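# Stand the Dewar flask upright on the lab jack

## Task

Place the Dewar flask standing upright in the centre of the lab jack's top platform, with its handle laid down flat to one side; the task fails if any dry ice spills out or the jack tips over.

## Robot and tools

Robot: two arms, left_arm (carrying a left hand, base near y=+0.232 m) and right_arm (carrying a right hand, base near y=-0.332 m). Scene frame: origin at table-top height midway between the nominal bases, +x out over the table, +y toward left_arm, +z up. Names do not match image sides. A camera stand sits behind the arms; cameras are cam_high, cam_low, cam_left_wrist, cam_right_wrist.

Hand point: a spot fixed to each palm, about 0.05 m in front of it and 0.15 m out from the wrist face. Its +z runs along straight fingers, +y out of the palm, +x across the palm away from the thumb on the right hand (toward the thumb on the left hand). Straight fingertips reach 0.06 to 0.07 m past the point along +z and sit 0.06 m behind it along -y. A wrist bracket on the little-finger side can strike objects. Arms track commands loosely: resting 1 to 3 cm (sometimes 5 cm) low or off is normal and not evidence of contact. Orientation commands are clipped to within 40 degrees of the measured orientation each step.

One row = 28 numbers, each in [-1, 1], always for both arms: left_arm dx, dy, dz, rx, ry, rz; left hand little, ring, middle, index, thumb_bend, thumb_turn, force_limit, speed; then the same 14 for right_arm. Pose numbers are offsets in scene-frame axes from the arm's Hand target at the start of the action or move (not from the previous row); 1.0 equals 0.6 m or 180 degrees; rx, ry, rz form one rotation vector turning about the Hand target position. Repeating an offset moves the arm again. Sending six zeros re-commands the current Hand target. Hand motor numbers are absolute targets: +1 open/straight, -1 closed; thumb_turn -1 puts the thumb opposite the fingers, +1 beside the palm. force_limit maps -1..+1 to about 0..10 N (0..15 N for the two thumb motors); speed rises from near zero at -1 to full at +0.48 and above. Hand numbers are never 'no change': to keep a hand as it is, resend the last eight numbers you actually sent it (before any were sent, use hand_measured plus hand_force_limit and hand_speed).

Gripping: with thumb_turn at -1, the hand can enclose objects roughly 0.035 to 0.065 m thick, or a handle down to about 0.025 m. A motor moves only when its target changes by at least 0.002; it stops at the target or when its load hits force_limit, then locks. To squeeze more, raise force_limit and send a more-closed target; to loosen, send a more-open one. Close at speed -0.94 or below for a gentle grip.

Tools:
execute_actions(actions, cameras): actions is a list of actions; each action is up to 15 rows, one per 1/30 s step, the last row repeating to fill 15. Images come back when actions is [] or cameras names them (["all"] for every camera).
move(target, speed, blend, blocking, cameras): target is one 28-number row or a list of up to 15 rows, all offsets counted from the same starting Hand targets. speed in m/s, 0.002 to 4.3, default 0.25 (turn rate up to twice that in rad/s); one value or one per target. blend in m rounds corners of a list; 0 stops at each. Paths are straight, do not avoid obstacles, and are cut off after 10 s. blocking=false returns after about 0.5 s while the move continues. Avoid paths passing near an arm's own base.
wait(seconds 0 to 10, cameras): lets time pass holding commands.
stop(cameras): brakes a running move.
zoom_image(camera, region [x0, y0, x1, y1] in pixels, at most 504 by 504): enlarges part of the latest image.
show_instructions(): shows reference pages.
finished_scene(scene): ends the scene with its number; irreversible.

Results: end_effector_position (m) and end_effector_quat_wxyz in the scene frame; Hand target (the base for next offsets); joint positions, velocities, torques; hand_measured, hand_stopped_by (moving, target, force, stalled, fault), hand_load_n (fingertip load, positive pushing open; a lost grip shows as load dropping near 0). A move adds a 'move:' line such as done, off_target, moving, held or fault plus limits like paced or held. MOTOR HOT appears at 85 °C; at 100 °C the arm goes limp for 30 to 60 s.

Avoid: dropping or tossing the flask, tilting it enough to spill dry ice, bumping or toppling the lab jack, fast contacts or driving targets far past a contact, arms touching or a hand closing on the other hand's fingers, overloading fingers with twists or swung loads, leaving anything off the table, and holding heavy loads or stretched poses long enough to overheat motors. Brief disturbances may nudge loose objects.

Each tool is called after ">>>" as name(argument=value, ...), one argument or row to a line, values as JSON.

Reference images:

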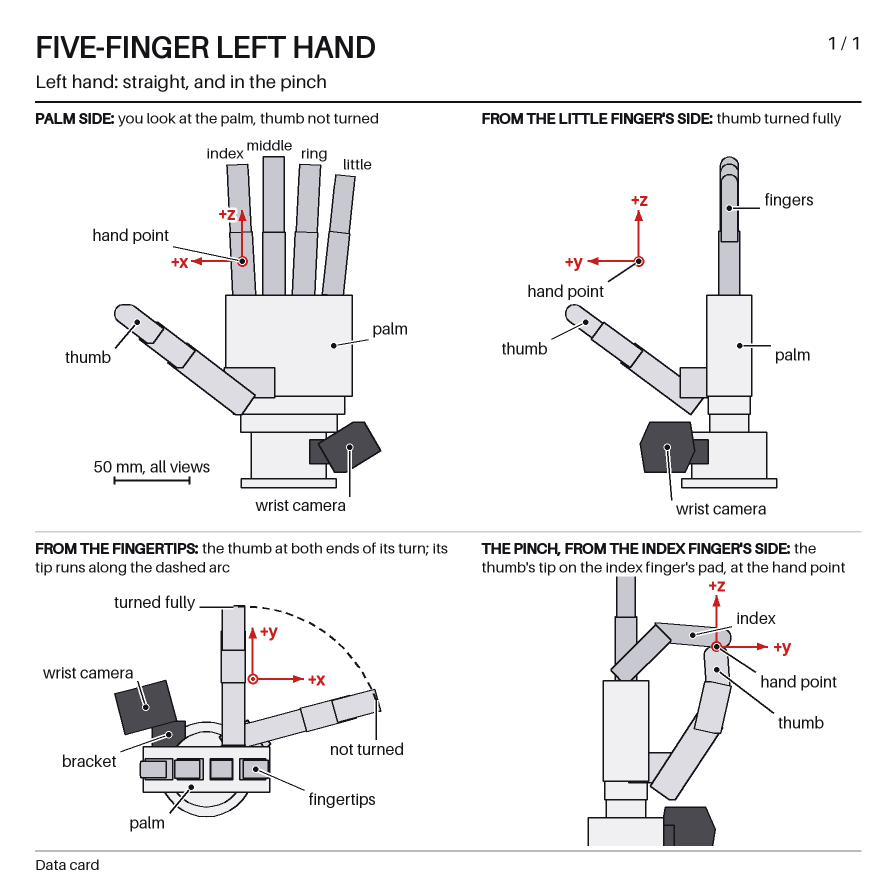

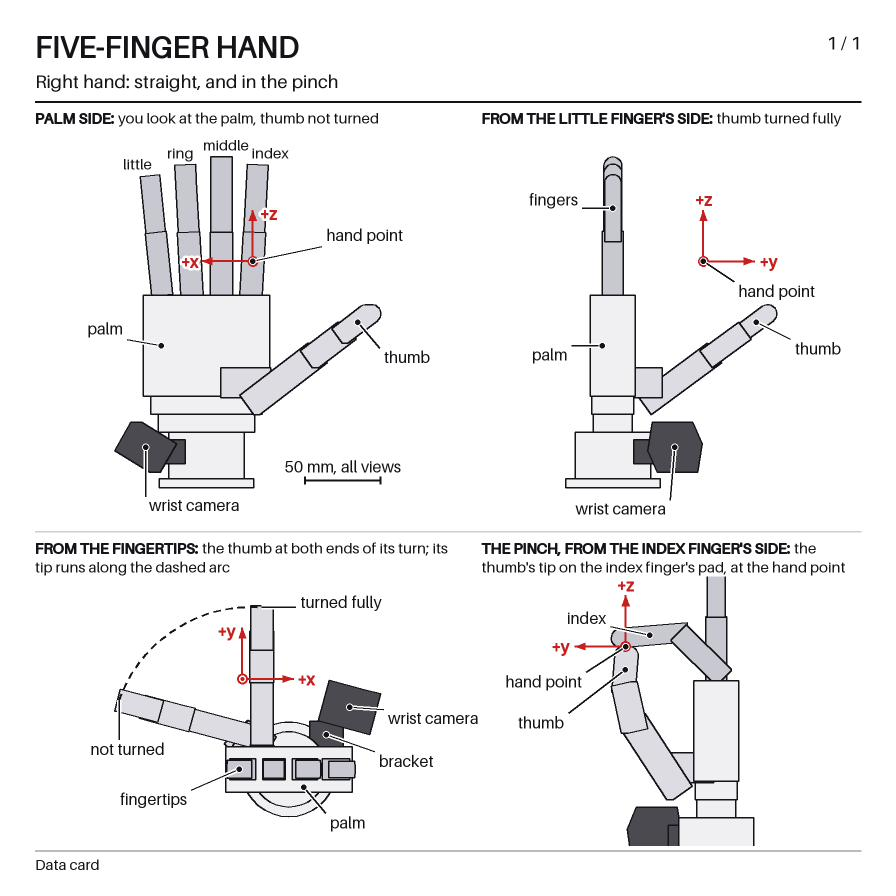

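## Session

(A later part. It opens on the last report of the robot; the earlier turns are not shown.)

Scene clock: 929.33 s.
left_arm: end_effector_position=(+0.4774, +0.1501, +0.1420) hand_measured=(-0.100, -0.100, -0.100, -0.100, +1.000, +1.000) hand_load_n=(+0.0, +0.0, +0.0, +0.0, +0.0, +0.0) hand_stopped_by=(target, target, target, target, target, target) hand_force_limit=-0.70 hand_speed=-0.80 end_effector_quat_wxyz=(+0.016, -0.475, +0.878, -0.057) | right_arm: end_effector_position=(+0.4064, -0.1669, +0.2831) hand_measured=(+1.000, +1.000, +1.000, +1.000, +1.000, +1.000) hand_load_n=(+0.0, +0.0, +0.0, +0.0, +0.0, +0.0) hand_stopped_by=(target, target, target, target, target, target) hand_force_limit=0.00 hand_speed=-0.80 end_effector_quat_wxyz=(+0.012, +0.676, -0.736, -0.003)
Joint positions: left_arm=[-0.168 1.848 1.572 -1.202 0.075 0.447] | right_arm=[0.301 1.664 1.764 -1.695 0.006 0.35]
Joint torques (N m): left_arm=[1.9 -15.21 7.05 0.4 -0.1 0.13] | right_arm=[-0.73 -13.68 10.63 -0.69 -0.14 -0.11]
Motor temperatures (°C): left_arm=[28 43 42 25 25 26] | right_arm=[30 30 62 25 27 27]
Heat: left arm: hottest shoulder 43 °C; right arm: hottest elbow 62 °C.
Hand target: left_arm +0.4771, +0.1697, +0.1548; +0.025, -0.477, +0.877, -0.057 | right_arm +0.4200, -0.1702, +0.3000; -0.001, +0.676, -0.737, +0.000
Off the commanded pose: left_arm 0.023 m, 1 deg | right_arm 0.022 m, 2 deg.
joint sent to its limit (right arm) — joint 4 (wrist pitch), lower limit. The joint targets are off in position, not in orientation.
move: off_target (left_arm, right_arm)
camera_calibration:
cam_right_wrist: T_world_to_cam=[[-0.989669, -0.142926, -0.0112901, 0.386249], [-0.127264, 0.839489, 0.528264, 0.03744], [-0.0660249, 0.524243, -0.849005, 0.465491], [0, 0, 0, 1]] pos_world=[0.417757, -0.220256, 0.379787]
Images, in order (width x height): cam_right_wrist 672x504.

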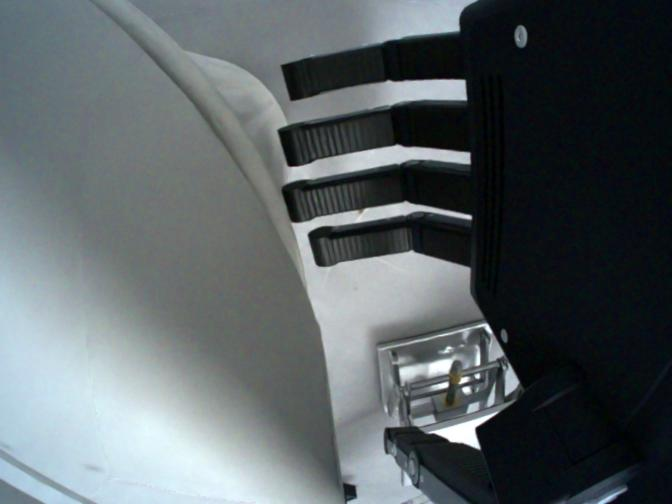

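>>> move(
  target=[0.003,-0.002,0.05,0,0,0,-0.1,-0.1,-0.1,-0.1,1,1,-0.7,-0.8,0,0,0,0,0,0,1,1,1,1,1,1,0,-0.8],
  cameras=["cam_right_wrist","cam_left_wrist"],
  speed=0.04,
)

>>> zoom_image(
  camera="cam_right_wrist",
  region=[150, 50, 450, 350],
)

>>> zoom_image(
  camera="cam_left_wrist",
  region=[180, 300, 360, 480],
)

Scene clock: 961.40 s.
left_arm: end_effector_position=(+0.4674, +0.1525, +0.1523) hand_measured=(-0.100, -0.100, -0.100, -0.100, +1.000, +1.000) hand_load_n=(+0.0, +0.0, +1.5, +0.0, +0.0, +0.0) hand_stopped_by=(target, target, target, target, target, target) hand_force_limit=-0.70 hand_speed=-0.80 end_effector_quat_wxyz=(+0.001, -0.475, +0.879, -0.047) | right_arm: end_effector_position=(+0.4064, -0.1669, +0.2831) hand_measured=(+1.000, +1.000, +1.000, +1.000, +1.000, +1.000) hand_load_n=(+0.0, +0.0, +0.0, +0.0, +0.0, +0.0) hand_stopped_by=(target, target, target, target, target, target) hand_force_limit=0.00 hand_speed=-0.80 end_effector_quat_wxyz=(+0.012, +0.676, -0.736, -0.003)
Joint positions: left_arm=[-0.166 1.84 1.584 -1.257 0.075 0.452] | right_arm=[0.301 1.664 1.764 -1.695 0.006 0.35]
Joint torques (N m): left_arm=[1.67 -15.74 11.12 -0.53 -0.13 0.03] | right_arm=[-0.62 -13.74 10.63 -0.68 -0.14 -0.11]
Motor temperatures (°C): left_arm=[28 43 43 25 25 26] | right_arm=[30 30 62 25 27 27]
Heat: left arm: hottest shoulder 43 °C; right arm: hottest elbow 62 °C.
Hand target: left_arm +0.4789, +0.1685, +0.1848; +0.025, -0.477, +0.877, -0.057 | right_arm +0.4200, -0.1702, +0.3000; -0.001, +0.676, -0.737, +0.000
Off the commanded pose: left_arm 0.038 m, 3 deg | right_arm 0.022 m, 2 deg.
joint sent to its limit (right arm) — joint 4 (wrist pitch), lower limit. The joint targets are off in position, not in orientation.
move: off_target (left_arm, right_arm)
camera_calibration:
cam_left_wrist: T_world_to_cam=[[0.704397, -0.700523, 0.11442, -0.244422], [-0.637672, -0.553733, 0.535495, 0.303244], [-0.311768, -0.450163, -0.836752, 0.455178], [0, 0, 0, 1]] pos_world=[0.50745, 0.201597, 0.246452]
cam_right_wrist: T_world_to_cam=[[-0.989669, -0.142926, -0.0112901, 0.386249], [-0.127264, 0.839489, 0.528264, 0.03744], [-0.0660249, 0.524243, -0.849005, 0.465491], [0, 0, 0, 1]] pos_world=[0.417757, -0.220256, 0.379787]
Images, in order (width x height): cam_left_wrist 672x504, cam_right_wrist 672x504.

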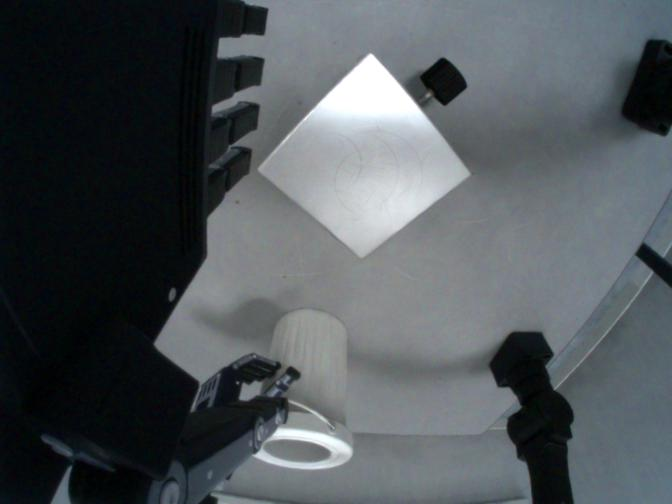

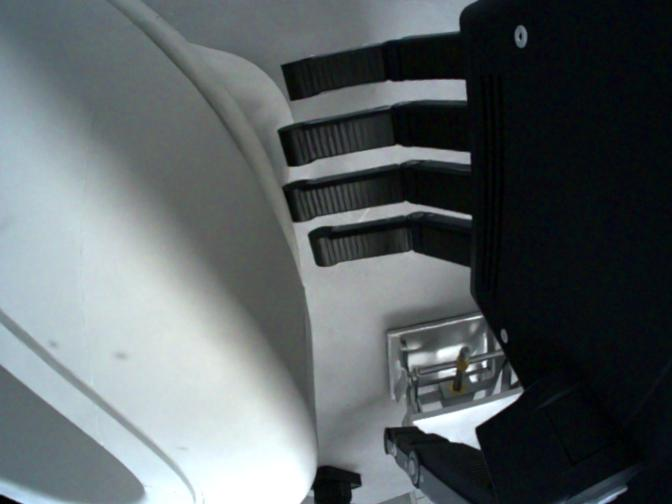

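Scaled by 1.680 from the camera's 672x504 image, which has a finer 960x720 frame.

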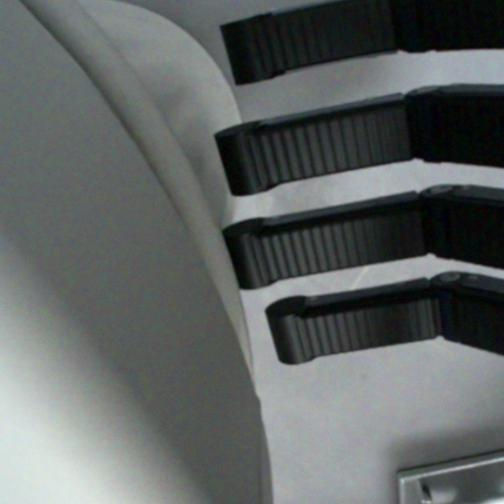

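Scaled by 2.800 from the camera's 672x504 image, which has a finer 960x720 frame.

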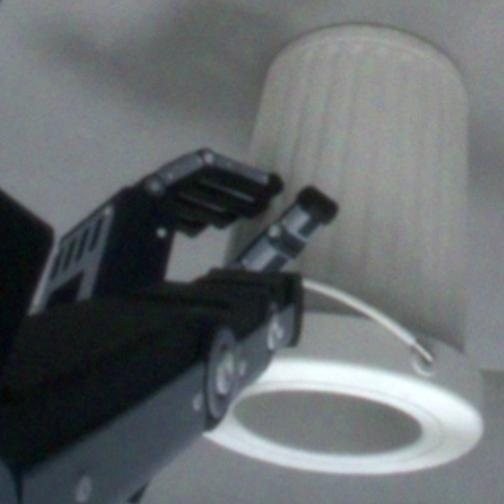

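>>> move(
  target=[0.017,-0.012,0.033,0,0,0,-0.1,-0.1,-0.1,-0.1,1,1,-0.7,-0.8,0,0,0,0,0,0,1,1,1,1,1,1,0,-0.8],
  cameras=["cam_right_wrist"],
  speed=0.04,
)

>>> zoom_image(
  camera="cam_right_wrist",
  region=[150, 50, 450, 350],
)

Scene clock: 969.73 s.
left_arm: end_effector_position=(+0.4709, +0.1555, +0.1814) hand_measured=(-0.100, -0.100, -0.100, -0.100, +1.000, +1.000) hand_load_n=(+0.0, +0.0, +0.0, +0.0, +0.0, +0.0) hand_stopped_by=(target, target, target, target, target, target) hand_force_limit=-0.70 hand_speed=-0.80 end_effector_quat_wxyz=(+0.001, -0.476, +0.879, -0.038) | right_arm: end_effector_position=(+0.4064, -0.1669, +0.2831) hand_measured=(+1.000, +1.000, +1.000, +1.000, +1.000, +1.000) hand_load_n=(+0.0, +0.0, +0.0, +0.0, +0.0, +0.0) hand_stopped_by=(target, target, target, target, target, target) hand_force_limit=0.00 hand_speed=-0.80 end_effector_quat_wxyz=(+0.012, +0.676, -0.736, -0.003)
Joint positions: left_arm=[-0.165 1.84 1.661 -1.346 0.061 0.452] | right_arm=[0.301 1.664 1.764 -1.695 0.006 0.35]
Joint torques (N m): left_arm=[0.85 -14.33 11.88 -0.02 -0.08 -0.07] | right_arm=[-0.67 -13.74 10.63 -0.69 -0.14 -0.1]
Motor temperatures (°C): left_arm=[28 41 44 25 25 26] | right_arm=[30 30 62 25 27 27]
Heat: left arm: hottest elbow 44 °C; right arm: hottest elbow 62 °C.
Hand target: left_arm +0.4891, +0.1613, +0.2046; +0.025, -0.477, +0.877, -0.057 | right_arm +0.4200, -0.1702, +0.3000; -0.001, +0.676, -0.737, +0.000
Off the commanded pose: left_arm 0.030 m, 4 deg | right_arm 0.022 m, 2 deg.
joint sent to its limit (right arm) — joint 4 (wrist pitch), lower limit. The joint targets are off in position, not in orientation.
move: off_target (left_arm, right_arm)
camera_calibration:
cam_right_wrist: T_world_to_cam=[[-0.989669, -0.142926, -0.0112901, 0.386249], [-0.127264, 0.839489, 0.528264, 0.03744], [-0.0660249, 0.524243, -0.849005, 0.465491], [0, 0, 0, 1]] pos_world=[0.417757, -0.220256, 0.379787]
Images, in order (width x height): cam_right_wrist 672x504.

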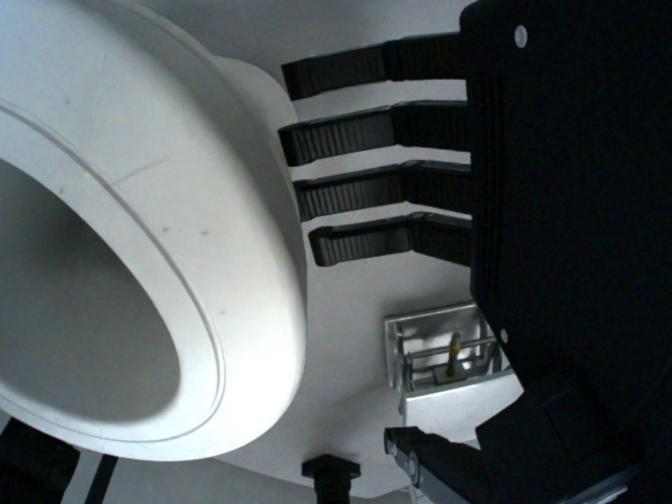

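Scaled by 1.680 from the camera's 672x504 image, which has a finer 960x720 frame.

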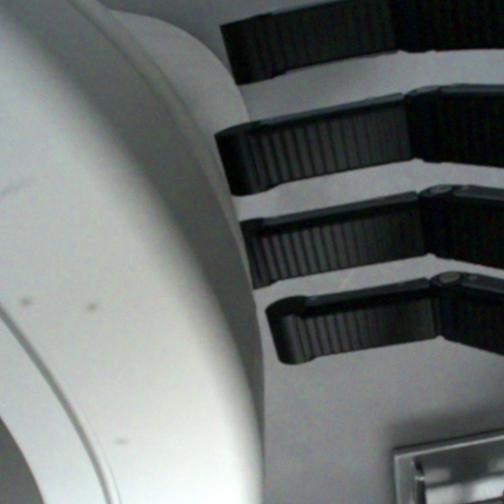

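>>> zoom_image(
  camera="cam_right_wrist",
  region=[220, 120, 360, 300],
)

>>> move(
  target=[0.006,-0.004,0.02,0,0,0,-0.1,-0.1,-0.1,-0.1,1,1,-0.7,-0.8,0,0,0,0,0,0,1,1,1,1,1,1,0,-0.8],
  cameras=["cam_right_wrist","cam_left_wrist","cam_high"],
  speed=0.04,
)

>>> zoom_image(
  camera="cam_right_wrist",
  region=[220, 120, 360, 300],
)

>>> zoom_image(
  camera="cam_left_wrist",
  region=[180, 300, 360, 480],
)

>>> zoom_image(
  camera="cam_high",
  region=[400, 180, 560, 340],
)

Scaled by 2.800 from the camera's 672x504 image, which has a finer 960x720 frame.

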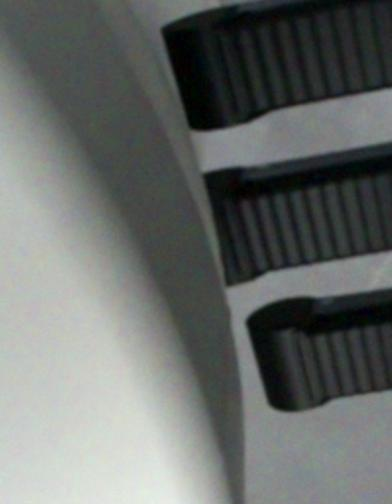

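Scene clock: 981.57 s.
left_arm: end_effector_position=(+0.4756, +0.1534, +0.1960) hand_measured=(-0.100, -0.100, -0.100, -0.100, +1.000, +1.000) hand_load_n=(+0.0, +0.0, +1.0, +0.0, +0.0, +0.0) hand_stopped_by=(target, target, target, target, target, target) hand_force_limit=-0.70 hand_speed=-0.80 end_effector_quat_wxyz=(+0.002, -0.476, +0.879, -0.044) | right_arm: end_effector_position=(+0.4064, -0.1669, +0.2831) hand_measured=(+1.000, +1.000, +1.000, +1.000, +1.000, +1.000) hand_load_n=(+0.0, +0.0, +0.5, +0.0, +0.0, +0.0) hand_stopped_by=(target, target, target, target, target, target) hand_force_limit=0.00 hand_speed=-0.80 end_effector_quat_wxyz=(+0.012, +0.676, -0.736, -0.003)
Joint positions: left_arm=[-0.165 1.84 1.7 -1.377 0.069 0.452] | right_arm=[0.301 1.664 1.764 -1.695 0.006 0.35]
Joint torques (N m): left_arm=[0.79 -13.8 12.11 -0.12 -0.09 -0.11] | right_arm=[-0.67 -13.68 10.63 -0.69 -0.14 -0.1]
Motor temperatures (°C): left_arm=[28 39 46 25 25 26] | right_arm=[30 30 63 25 27 27]
Heat: left arm: hottest elbow 46 °C; right arm: hottest elbow 63 °C.
Hand target: left_arm +0.4927, +0.1589, +0.2166; +0.025, -0.477, +0.877, -0.057 | right_arm +0.4200, -0.1702, +0.3000; -0.001, +0.676, -0.737, +0.000
Off the commanded pose: left_arm 0.027 m, 3 deg | right_arm 0.022 m, 2 deg.
joint sent to its limit (right arm) — joint 4 (wrist pitch), lower limit. The joint targets are off in position, not in orientation.
move: off_target (left_arm, right_arm)
camera_calibration:
cam_left_wrist: T_world_to_cam=[[0.705956, -0.699925, 0.108309, -0.254156], [-0.635418, -0.558357, 0.533368, 0.285644], [-0.312843, -0.445355, -0.838921, 0.494891], [0, 0, 0, 1]] pos_world=[0.515749, 0.202004, 0.290348]
cam_right_wrist: T_world_to_cam=[[-0.989669, -0.142926, -0.0112901, 0.386249], [-0.127264, 0.839489, 0.528264, 0.03744], [-0.0660249, 0.524243, -0.849005, 0.465491], [0, 0, 0, 1]] pos_world=[0.417757, -0.220256, 0.379787]
Images, in order (width x height): cam_high 896x504, cam_left_wrist 672x504, cam_right_wrist 672x504.

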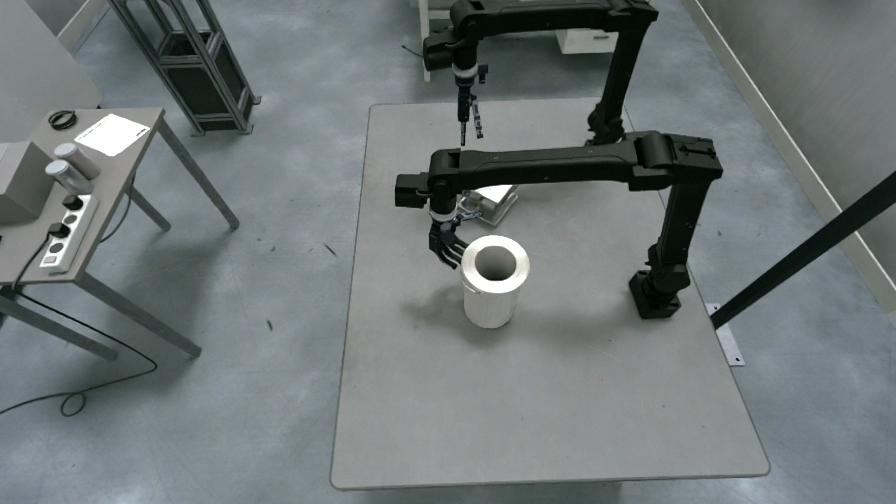

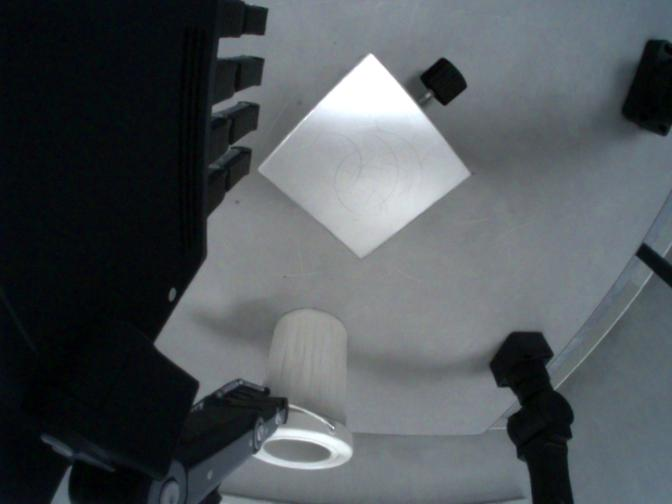

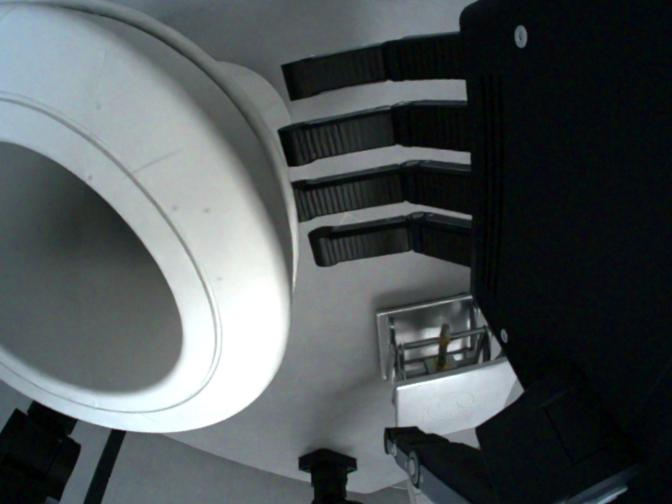

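Scaled by 2.800 from the camera's 672x504 image, which has a finer 960x720 frame.

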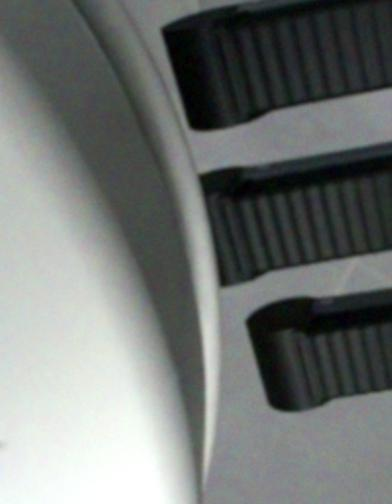

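Scaled by 2.800 from the camera's 672x504 image, which has a finer 960x720 frame.

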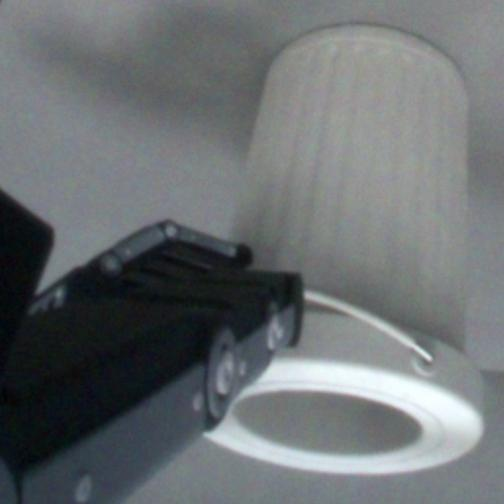

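Scaled by 3.150 from the camera's 896x504 image, which has a finer 1280x720 frame.

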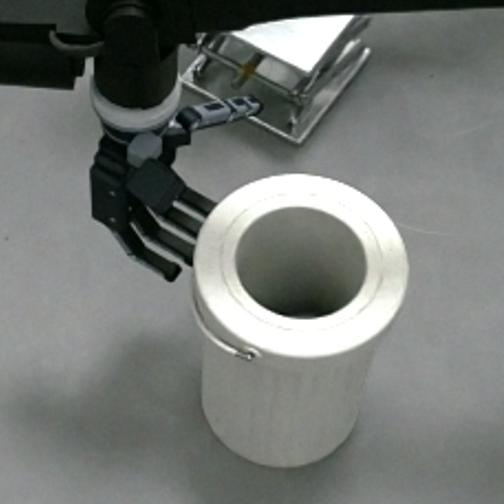

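>>> move(
  target=[0.009,-0.006,0.02,0,0,0,-0.1,-0.1,-0.1,-0.1,1,1,-0.7,-0.8,0,0,0,0,0,0,1,1,1,1,1,1,0,-0.8],
  cameras=["cam_right_wrist"],
  speed=0.04,
)

>>> zoom_image(
  camera="cam_right_wrist",
  region=[220, 120, 360, 300],
)

Scene clock: 992.07 s.
left_arm: end_effector_position=(+0.4812, +0.1521, +0.2137) hand_measured=(-0.100, -0.100, -0.100, -0.100, +1.000, +1.000) hand_load_n=(+0.0, +0.0, +0.5, +0.0, +0.0, +0.0) hand_stopped_by=(target, target, target, target, target, target) hand_force_limit=-0.70 hand_speed=-0.80 end_effector_quat_wxyz=(+0.005, -0.475, +0.878, -0.048) | right_arm: end_effector_position=(+0.4064, -0.1669, +0.2831) hand_measured=(+1.000, +1.000, +1.000, +1.000, +1.000, +1.000) hand_load_n=(+0.0, +0.0, +0.0, +0.0, +0.0, +0.0) hand_stopped_by=(target, target, target, target, target, target) hand_force_limit=0.00 hand_speed=-0.80 end_effector_quat_wxyz=(+0.012, +0.676, -0.736, -0.003)
Joint positions: left_arm=[-0.165 1.843 1.753 -1.416 0.072 0.452] | right_arm=[0.301 1.664 1.764 -1.695 0.006 0.35]
Joint torques (N m): left_arm=[0.32 -13.1 12.1 0.01 -0.11 -0.2] | right_arm=[-0.67 -13.74 10.63 -0.69 -0.14 -0.11]
Motor temperatures (°C): left_arm=[28 38 48 25 25 26] | right_arm=[30 30 63 25 27 27]
Heat: left arm: hottest elbow 48 °C; right arm: hottest elbow 63 °C.
Hand target: left_arm +0.4981, +0.1553, +0.2286; +0.025, -0.477, +0.877, -0.057 | right_arm +0.4200, -0.1702, +0.3000; -0.001, +0.676, -0.737, +0.000
Off the commanded pose: left_arm 0.023 m, 3 deg | right_arm 0.022 m, 2 deg.
joint sent to its limit (right arm) — joint 4 (wrist pitch), lower limit. The joint targets are off in position, not in orientation.
move: off_target (left_arm, right_arm)
camera_calibration:
cam_right_wrist: T_world_to_cam=[[-0.989669, -0.142926, -0.0112901, 0.386249], [-0.127264, 0.839489, 0.528264, 0.03744], [-0.0660249, 0.524243, -0.849005, 0.465491], [0, 0, 0, 1]] pos_world=[0.417757, -0.220256, 0.379787]
Images, in order (width x height): cam_right_wrist 672x504.

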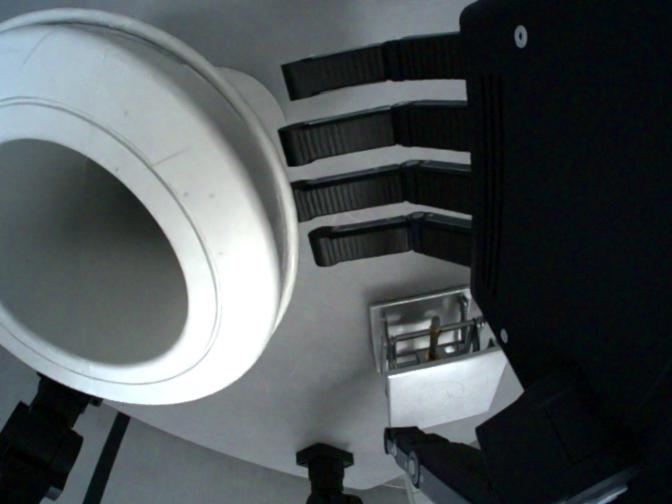

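Scaled by 2.800 from the camera's 672x504 image, which has a finer 960x720 frame.

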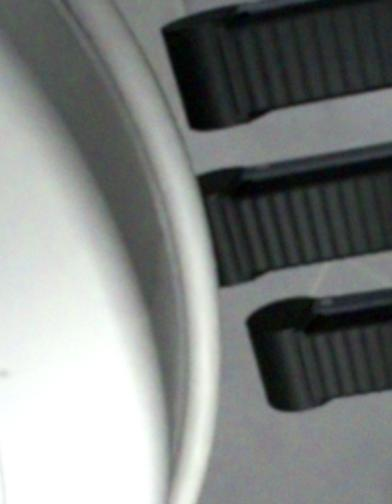

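>>> move(
  target=[0.005,-0.003,0.022,0,0,0,-0.1,-0.1,-0.1,-0.1,1,1,-0.7,-0.8,0,0,0,0,0,0,1,1,1,1,1,1,0,-0.8],
  cameras=["cam_right_wrist","cam_left_wrist"],
  speed=0.04,
)

>>> zoom_image(
  camera="cam_right_wrist",
  region=[220, 120, 360, 300],
)

>>> zoom_image(
  camera="cam_left_wrist",
  region=[180, 300, 360, 480],
)

Scene clock: 998.77 s.
left_arm: end_effector_position=(+0.4857, +0.1507, +0.2267) hand_measured=(-0.100, -0.100, -0.100, -0.100, +1.000, +1.000) hand_load_n=(+0.0, +0.0, +0.5, +0.0, +0.0, +0.0) hand_stopped_by=(target, target, target, target, target, target) hand_force_limit=-0.70 hand_speed=-0.80 end_effector_quat_wxyz=(+0.005, -0.475, +0.879, -0.048) | right_arm: end_effector_position=(+0.4064, -0.1669, +0.2831) hand_measured=(+1.000, +1.000, +1.000, +1.000, +1.000, +1.000) hand_load_n=(+0.0, +0.0, +0.0, +0.0, -0.5, +0.0) hand_stopped_by=(target, target, target, target, target, target) hand_force_limit=0.00 hand_speed=-0.80 end_effector_quat_wxyz=(+0.012, +0.676, -0.736, -0.003)
Joint positions: left_arm=[-0.166 1.853 1.8 -1.453 0.072 0.452] | right_arm=[0.301 1.664 1.764 -1.695 0.006 0.35]
Joint torques (N m): left_arm=[-0.03 -13.33 12.15 0.01 -0.07 -0.2] | right_arm=[-0.67 -13.74 10.62 -0.69 -0.14 -0.1]
Motor temperatures (°C): left_arm=[28 38 49 25 25 26] | right_arm=[30 30 63 25 27 27]
Heat: left arm: hottest elbow 49 °C; right arm: hottest elbow 63 °C.
Hand target: left_arm +0.5011, +0.1535, +0.2418; +0.025, -0.477, +0.877, -0.057 | right_arm +0.4200, -0.1702, +0.3000; -0.001, +0.676, -0.737, +0.000
Off the commanded pose: left_arm 0.022 m, 3 deg | right_arm 0.022 m, 2 deg.
joint sent to its limit (right arm) — joint 4 (wrist pitch), lower limit. The joint targets are off in position, not in orientation.
move: off_target (left_arm, right_arm)
camera_calibration:
cam_left_wrist: T_world_to_cam=[[0.703562, -0.70067, 0.118588, -0.267503], [-0.641832, -0.5549, 0.52928, 0.277769], [-0.305046, -0.448495, -0.840119, 0.519506], [0, 0, 0, 1]] pos_world=[0.524959, 0.199699, 0.321152]
cam_right_wrist: T_world_to_cam=[[-0.989669, -0.142926, -0.0112901, 0.386249], [-0.127264, 0.839489, 0.528264, 0.03744], [-0.0660249, 0.524243, -0.849005, 0.465491], [0, 0, 0, 1]] pos_world=[0.417757, -0.220256, 0.379787]
Images, in order (width x height): cam_left_wrist 672x504, cam_right_wrist 672x504.

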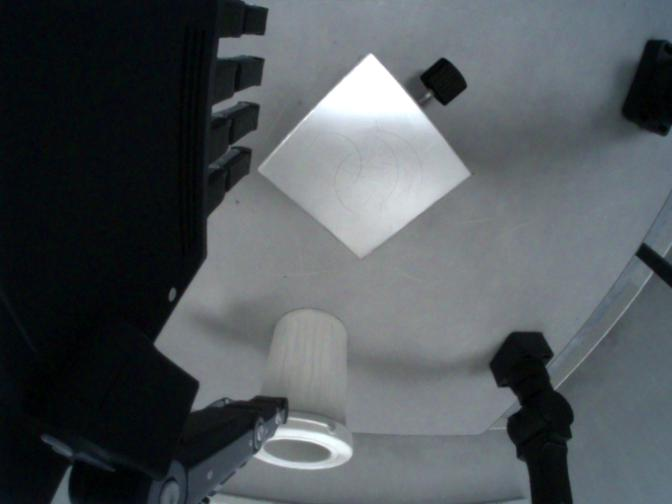

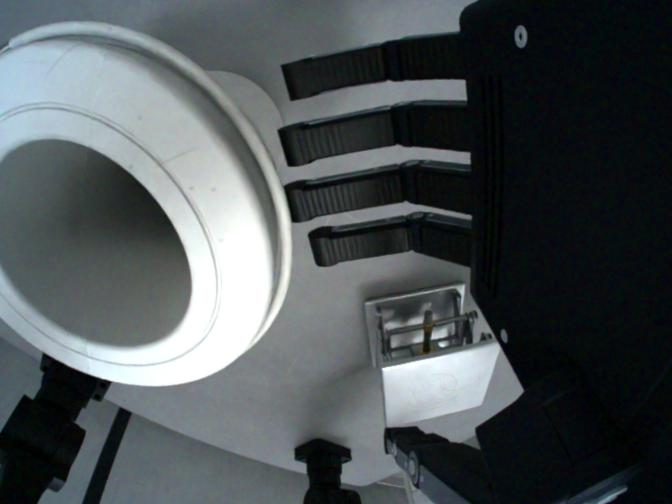

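Scaled by 2.800 from the camera's 672x504 image, which has a finer 960x720 frame.

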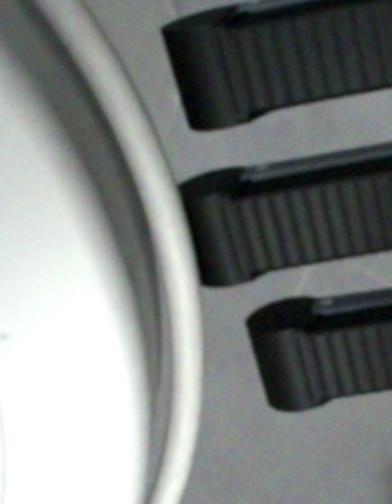

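Scaled by 2.800 from the camera's 672x504 image, which has a finer 960x720 frame.

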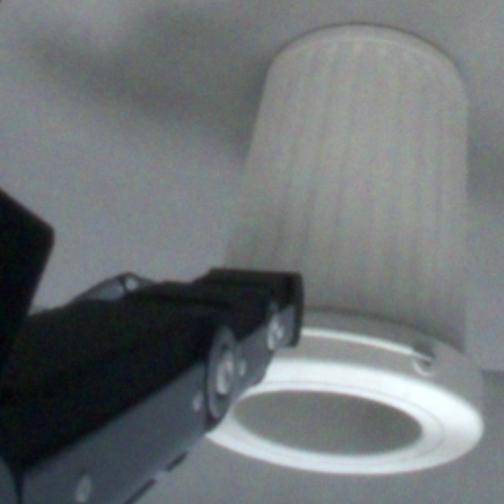

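>>> move(
  target=[-0.012,0.008,0.004,0,0,0,-0.1,-0.1,-0.1,-0.1,1,1,-0.7,-0.8,0,0,0,0,0,0,1,1,1,1,1,1,0,-0.8],
  cameras=["cam_right_wrist"],
  speed=0.04,
)

>>> zoom_image(
  camera="cam_right_wrist",
  region=[220, 120, 360, 300],
)

>>> zoom_image(
  camera="cam_right_wrist",
  region=[0, 0, 400, 400],
)

Scene clock: 1005.70 s.
left_arm: end_effector_position=(+0.4857, +0.1507, +0.2267) hand_measured=(-0.100, -0.100, -0.100, -0.100, +1.000, +1.000) hand_load_n=(+0.0, +0.0, +0.5, +0.0, -0.5, +0.0) hand_stopped_by=(target, target, target, target, target, target) hand_force_limit=-0.70 hand_speed=-0.80 end_effector_quat_wxyz=(+0.005, -0.475, +0.879, -0.048) | right_arm: end_effector_position=(+0.4064, -0.1669, +0.2831) hand_measured=(+1.000, +1.000, +1.000, +1.000, +1.000, +1.000) hand_load_n=(+0.0, +0.0, +0.0, +0.0, +0.0, +0.0) hand_stopped_by=(target, target, target, target, target, target) hand_force_limit=0.00 hand_speed=-0.80 end_effector_quat_wxyz=(+0.012, +0.676, -0.736, -0.003)
Joint positions: left_arm=[-0.166 1.853 1.8 -1.453 0.072 0.452] | right_arm=[0.301 1.664 1.764 -1.695 0.006 0.35]
Joint torques (N m): left_arm=[0.38 -14.92 10.07 0.01 -0.07 -0.11] | right_arm=[-0.67 -13.74 10.63 -0.69 -0.14 -0.11]
Motor temperatures (°C): left_arm=[28 39 48 25 25 26] | right_arm=[30 30 63 25 27 27]
Heat: left arm: hottest elbow 48 °C; right arm: hottest elbow 63 °C.
Hand target: left_arm +0.4939, +0.1583, +0.2442; +0.025, -0.477, +0.877, -0.057 | right_arm +0.4200, -0.1702, +0.3000; -0.001, +0.676, -0.737, +0.000
Off the commanded pose: left_arm 0.021 m, 3 deg | right_arm 0.022 m, 2 deg.
joint sent to its limit (right arm) — joint 4 (wrist pitch), lower limit. The joint targets are off in position, not in orientation.
move: off_target (left_arm, right_arm)
camera_calibration:
cam_right_wrist: T_world_to_cam=[[-0.989669, -0.142926, -0.0112901, 0.386249], [-0.127264, 0.839489, 0.528264, 0.03744], [-0.0660249, 0.524243, -0.849005, 0.465491], [0, 0, 0, 1]] pos_world=[0.417757, -0.220256, 0.379787]
Images, in order (width x height): cam_right_wrist 672x504.

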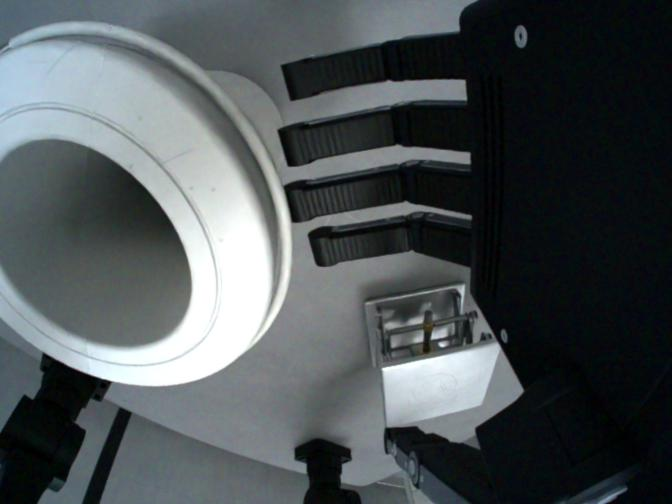

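Scaled by 2.800 from the camera's 672x504 image, which has a finer 960x720 frame.

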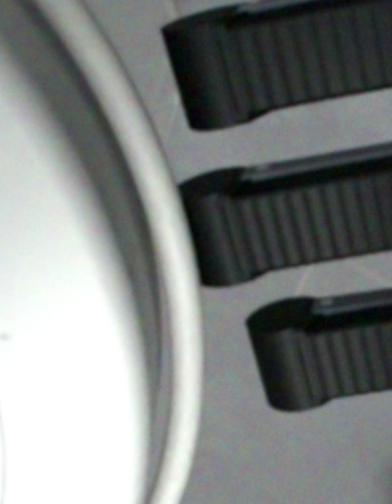

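Scaled by 1.260 from the camera's 672x504 image, which has a finer 960x720 frame.

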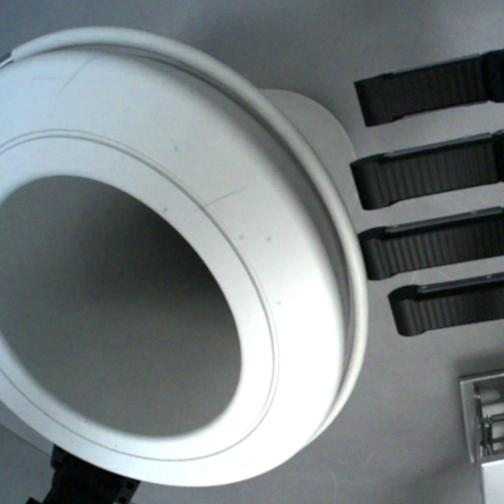

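>>> move(
  target=[-0.012,0.008,0.0,0,0,0,-0.1,-0.1,-0.1,-0.1,1,1,-0.7,-0.8,0,0,0,0,0,0,1,1,1,1,1,1,0,-0.8],
  cameras=["cam_right_wrist"],
  speed=0.04,
)

>>> zoom_image(
  camera="cam_right_wrist",
  region=[220, 120, 360, 300],
)

Scene clock: 1011.13 s.
left_arm: end_effector_position=(+0.4827, +0.1526, +0.2238) hand_measured=(-0.100, -0.100, -0.100, -0.100, +1.000, +1.000) hand_load_n=(+0.0, +0.0, +0.5, +0.0, +0.0, -0.5) hand_stopped_by=(target, target, target, target, target, target) hand_force_limit=-0.70 hand_speed=-0.80 end_effector_quat_wxyz=(+0.004, -0.475, +0.879, -0.042) | right_arm: end_effector_position=(+0.4064, -0.1669, +0.2831) hand_measured=(+1.000, +1.000, +1.000, +1.000, +1.000, +1.000) hand_load_n=(+0.0, +0.0, +0.0, +0.0, +0.0, +0.0) hand_stopped_by=(target, target, target, target, target, target) hand_force_limit=0.00 hand_speed=-0.80 end_effector_quat_wxyz=(+0.012, +0.676, -0.736, -0.003)
Joint positions: left_arm=[-0.166 1.851 1.789 -1.453 0.064 0.452] | right_arm=[0.301 1.664 1.764 -1.695 0.006 0.35]
Joint torques (N m): left_arm=[1.08 -16.56 8.28 0.49 -0.08 -0.05] | right_arm=[-0.67 -13.74 10.65 -0.69 -0.14 -0.11]
Motor temperatures (°C): left_arm=[28 40 48 25 25 26] | right_arm=[30 30 63 25 27 27]
Heat: left arm: hottest elbow 48 °C; right arm: hottest elbow 63 °C.
Hand target: left_arm +0.4867, +0.1631, +0.2442; +0.025, -0.477, +0.877, -0.057 | right_arm +0.4200, -0.1702, +0.3000; -0.001, +0.676, -0.737, +0.000
Off the commanded pose: left_arm 0.023 m, 3 deg | right_arm 0.022 m, 2 deg.
joint sent to its limit (right arm) — joint 4 (wrist pitch), lower limit. The joint targets are off in position, not in orientation.
move: off_target (left_arm, right_arm)
camera_calibration:
cam_right_wrist: T_world_to_cam=[[-0.989669, -0.142926, -0.0112901, 0.386249], [-0.127264, 0.839489, 0.528264, 0.03744], [-0.0660249, 0.524243, -0.849005, 0.465491], [0, 0, 0, 1]] pos_world=[0.417757, -0.220256, 0.379787]
Images, in order (width x height): cam_right_wrist 672x504.

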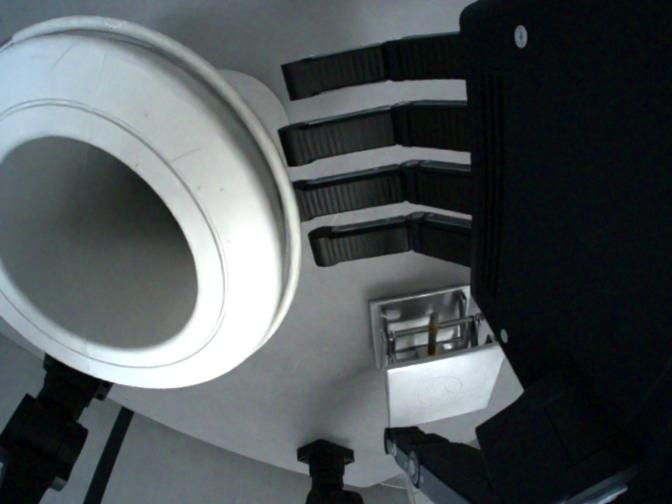

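Scaled by 2.800 from the camera's 672x504 image, which has a finer 960x720 frame.

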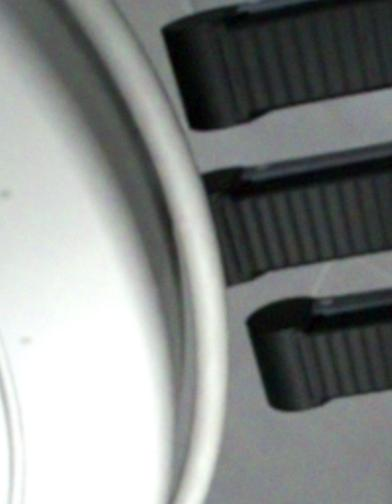

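>>> move(
  target=[0.003,-0.002,0.03,0,0,0,-0.1,-0.1,-0.1,-0.1,1,1,-0.7,-0.8,0,0,0,0,0,0,1,1,1,1,1,1,0,-0.8],
  cameras=["cam_right_wrist"],
  speed=0.04,
)

>>> zoom_image(
  camera="cam_right_wrist",
  region=[220, 120, 360, 300],
)

Scene clock: 1016.70 s.
left_arm: end_effector_position=(+0.4802, +0.1521, +0.2273) hand_measured=(-0.100, -0.100, -0.100, -0.100, +1.000, +1.000) hand_load_n=(+0.0, +0.0, +1.5, +0.0, +0.0, +0.0) hand_stopped_by=(target, target, target, target, target, target) hand_force_limit=-0.70 hand_speed=-0.80 end_effector_quat_wxyz=(-0.002, -0.471, +0.881, -0.043) | right_arm: end_effector_position=(+0.4064, -0.1669, +0.2831) hand_measured=(+1.000, +1.000, +1.000, +1.000, +1.000, +1.000) hand_load_n=(+0.0, +0.0, +0.0, +0.0, +0.0, +0.0) hand_stopped_by=(target, target, target, target, target, target) hand_force_limit=0.00 hand_speed=-0.80 end_effector_quat_wxyz=(+0.012, +0.676, -0.736, -0.003)
Joint positions: left_arm=[-0.166 1.851 1.797 -1.47 0.072 0.461] | right_arm=[0.301 1.664 1.764 -1.695 0.006 0.35]
Joint torques (N m): left_arm=[0.85 -15.85 11.96 -0.31 -0.08 -0.08] | right_arm=[-0.73 -13.74 10.63 -0.7 -0.14 -0.11]
Motor temperatures (°C): left_arm=[28 41 47 25 25 26] | right_arm=[30 30 63 25 27 27]
Heat: left arm: hottest elbow 47 °C; right arm: hottest elbow 63 °C.
Hand target: left_arm +0.4885, +0.1619, +0.2622; +0.025, -0.477, +0.877, -0.057 | right_arm +0.4200, -0.1702, +0.3000; -0.001, +0.676, -0.737, +0.000
Off the commanded pose: left_arm 0.037 m, 4 deg | right_arm 0.022 m, 2 deg.
joint sent to its limit (right arm) — joint 4 (wrist pitch), lower limit. The joint targets are off in position, not in orientation.
move: off_target (left_arm, right_arm)
camera_calibration:
cam_right_wrist: T_world_to_cam=[[-0.989669, -0.142926, -0.0112901, 0.386249], [-0.127264, 0.839489, 0.528264, 0.03744], [-0.0660249, 0.524243, -0.849005, 0.465491], [0, 0, 0, 1]] pos_world=[0.417757, -0.220256, 0.379787]
Images, in order (width x height): cam_right_wrist 672x504.

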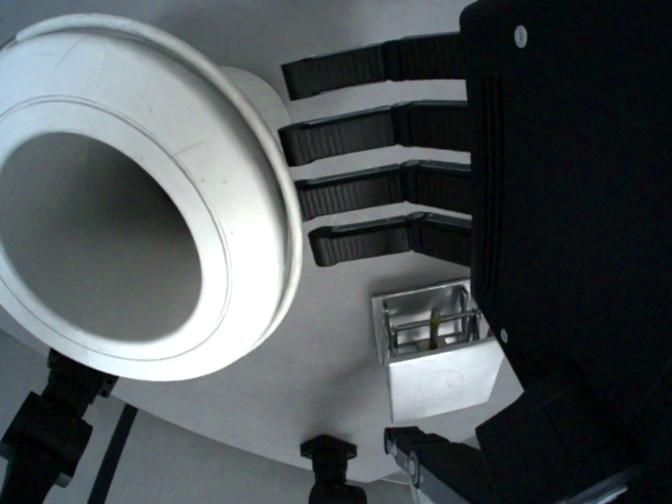

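Scaled by 2.800 from the camera's 672x504 image, which has a finer 960x720 frame.

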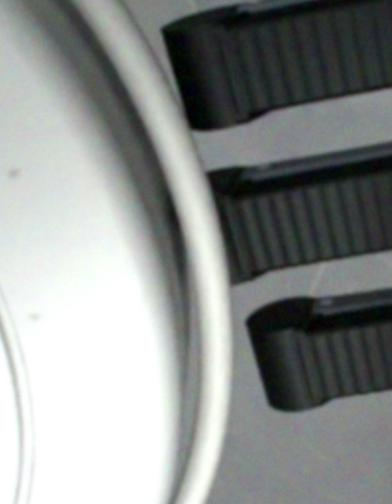

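>>> move(
  target=[0.005,-0.003,0.03,0,0,0,-0.1,-0.1,-0.1,-0.1,1,1,-0.7,-0.8,0,0,0,0,0,0,1,1,1,1,1,1,0,-0.8],
  cameras=["cam_right_wrist","cam_left_wrist"],
  speed=0.04,
)

>>> zoom_image(
  camera="cam_right_wrist",
  region=[220, 120, 360, 300],
)

>>> zoom_image(
  camera="cam_left_wrist",
  region=[180, 300, 360, 480],
)

Scene clock: 1022.67 s.
left_arm: end_effector_position=(+0.4796, +0.1524, +0.2527) hand_measured=(-0.100, -0.100, -0.100, -0.100, +1.000, +1.000) hand_load_n=(+0.5, +0.0, +1.0, +0.0, +0.0, +0.0) hand_stopped_by=(target, target, target, target, target, target) hand_force_limit=-0.70 hand_speed=-0.80 end_effector_quat_wxyz=(-0.003, -0.471, +0.881, -0.041) | right_arm: end_effector_position=(+0.4064, -0.1669, +0.2831) hand_measured=(+1.000, +1.000, +1.000, +1.000, +1.000, +1.000) hand_load_n=(+0.0, +0.0, +0.0, +0.0, +0.0, +0.0) hand_stopped_by=(target, target, target, target, target, target) hand_force_limit=0.00 hand_speed=-0.80 end_effector_quat_wxyz=(+0.012, +0.676, -0.736, -0.003)
Joint positions: left_arm=[-0.166 1.851 1.863 -1.541 0.07 0.461] | right_arm=[0.301 1.664 1.764 -1.695 0.006 0.35]
Joint torques (N m): left_arm=[0.97 -15.09 12.07 -0.14 -0.07 -0.1] | right_arm=[-0.67 -13.74 10.63 -0.69 -0.14 -0.11]
Motor temperatures (°C): left_arm=[28 42 48 25 25 26] | right_arm=[30 30 63 25 27 27]
Heat: left arm: hottest elbow 48 °C; right arm: hottest elbow 63 °C.
Hand target: left_arm +0.4915, +0.1601, +0.2802; +0.025, -0.477, +0.877, -0.057 | right_arm +0.4200, -0.1702, +0.3000; -0.001, +0.676, -0.737, +0.000
Off the commanded pose: left_arm 0.031 m, 4 deg | right_arm 0.022 m, 2 deg.
joint sent to its limit (right arm) — joint 4 (wrist pitch), lower limit. The joint targets are off in position, not in orientation.
move: off_target (left_arm, right_arm)
camera_calibration:
cam_left_wrist: T_world_to_cam=[[0.699581, -0.707551, 0.0997888, -0.257428], [-0.635134, -0.551745, 0.54054, 0.254419], [-0.327402, -0.44153, -0.83538, 0.54871], [0, 0, 0, 1]] pos_world=[0.52133, 0.200503, 0.346546]
cam_right_wrist: T_world_to_cam=[[-0.989669, -0.142926, -0.0112901, 0.386249], [-0.127264, 0.839489, 0.528264, 0.03744], [-0.0660249, 0.524243, -0.849005, 0.465491], [0, 0, 0, 1]] pos_world=[0.417757, -0.220256, 0.379787]
Images, in order (width x height): cam_left_wrist 672x504, cam_right_wrist 672x504.

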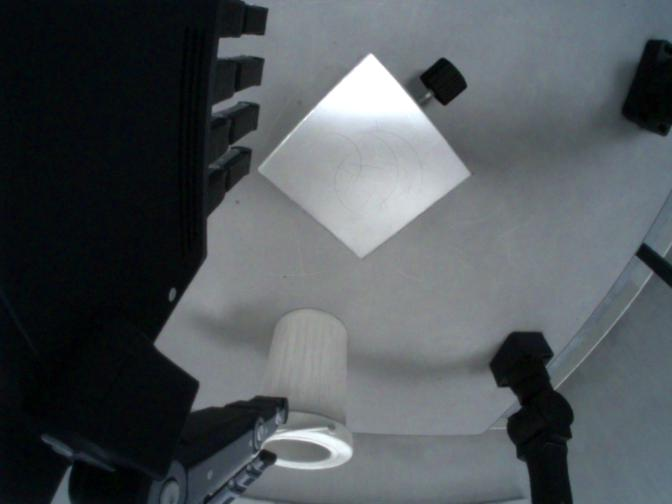

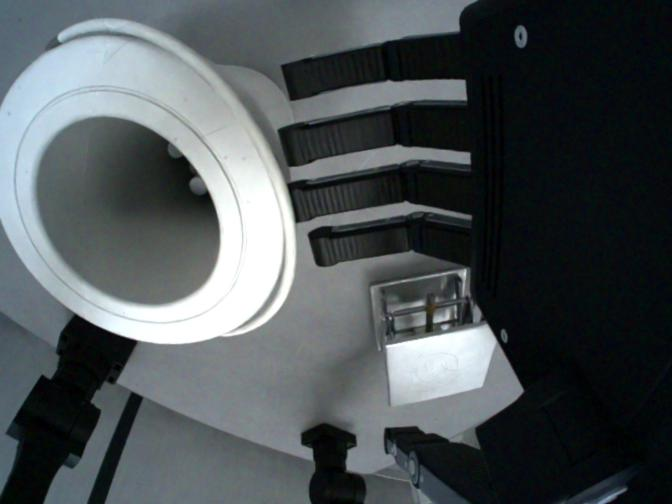

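Scaled by 2.800 from the camera's 672x504 image, which has a finer 960x720 frame.

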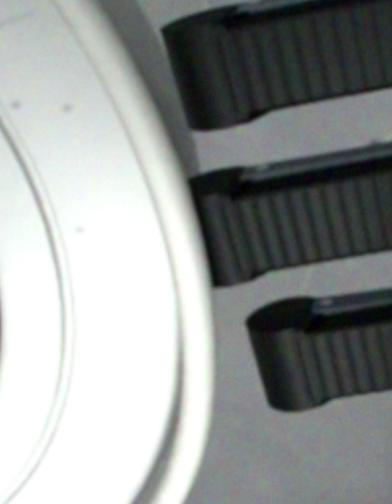

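Scaled by 2.800 from the camera's 672x504 image, which has a finer 960x720 frame.

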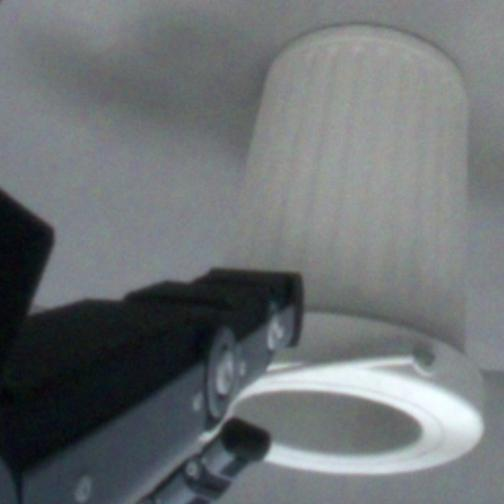

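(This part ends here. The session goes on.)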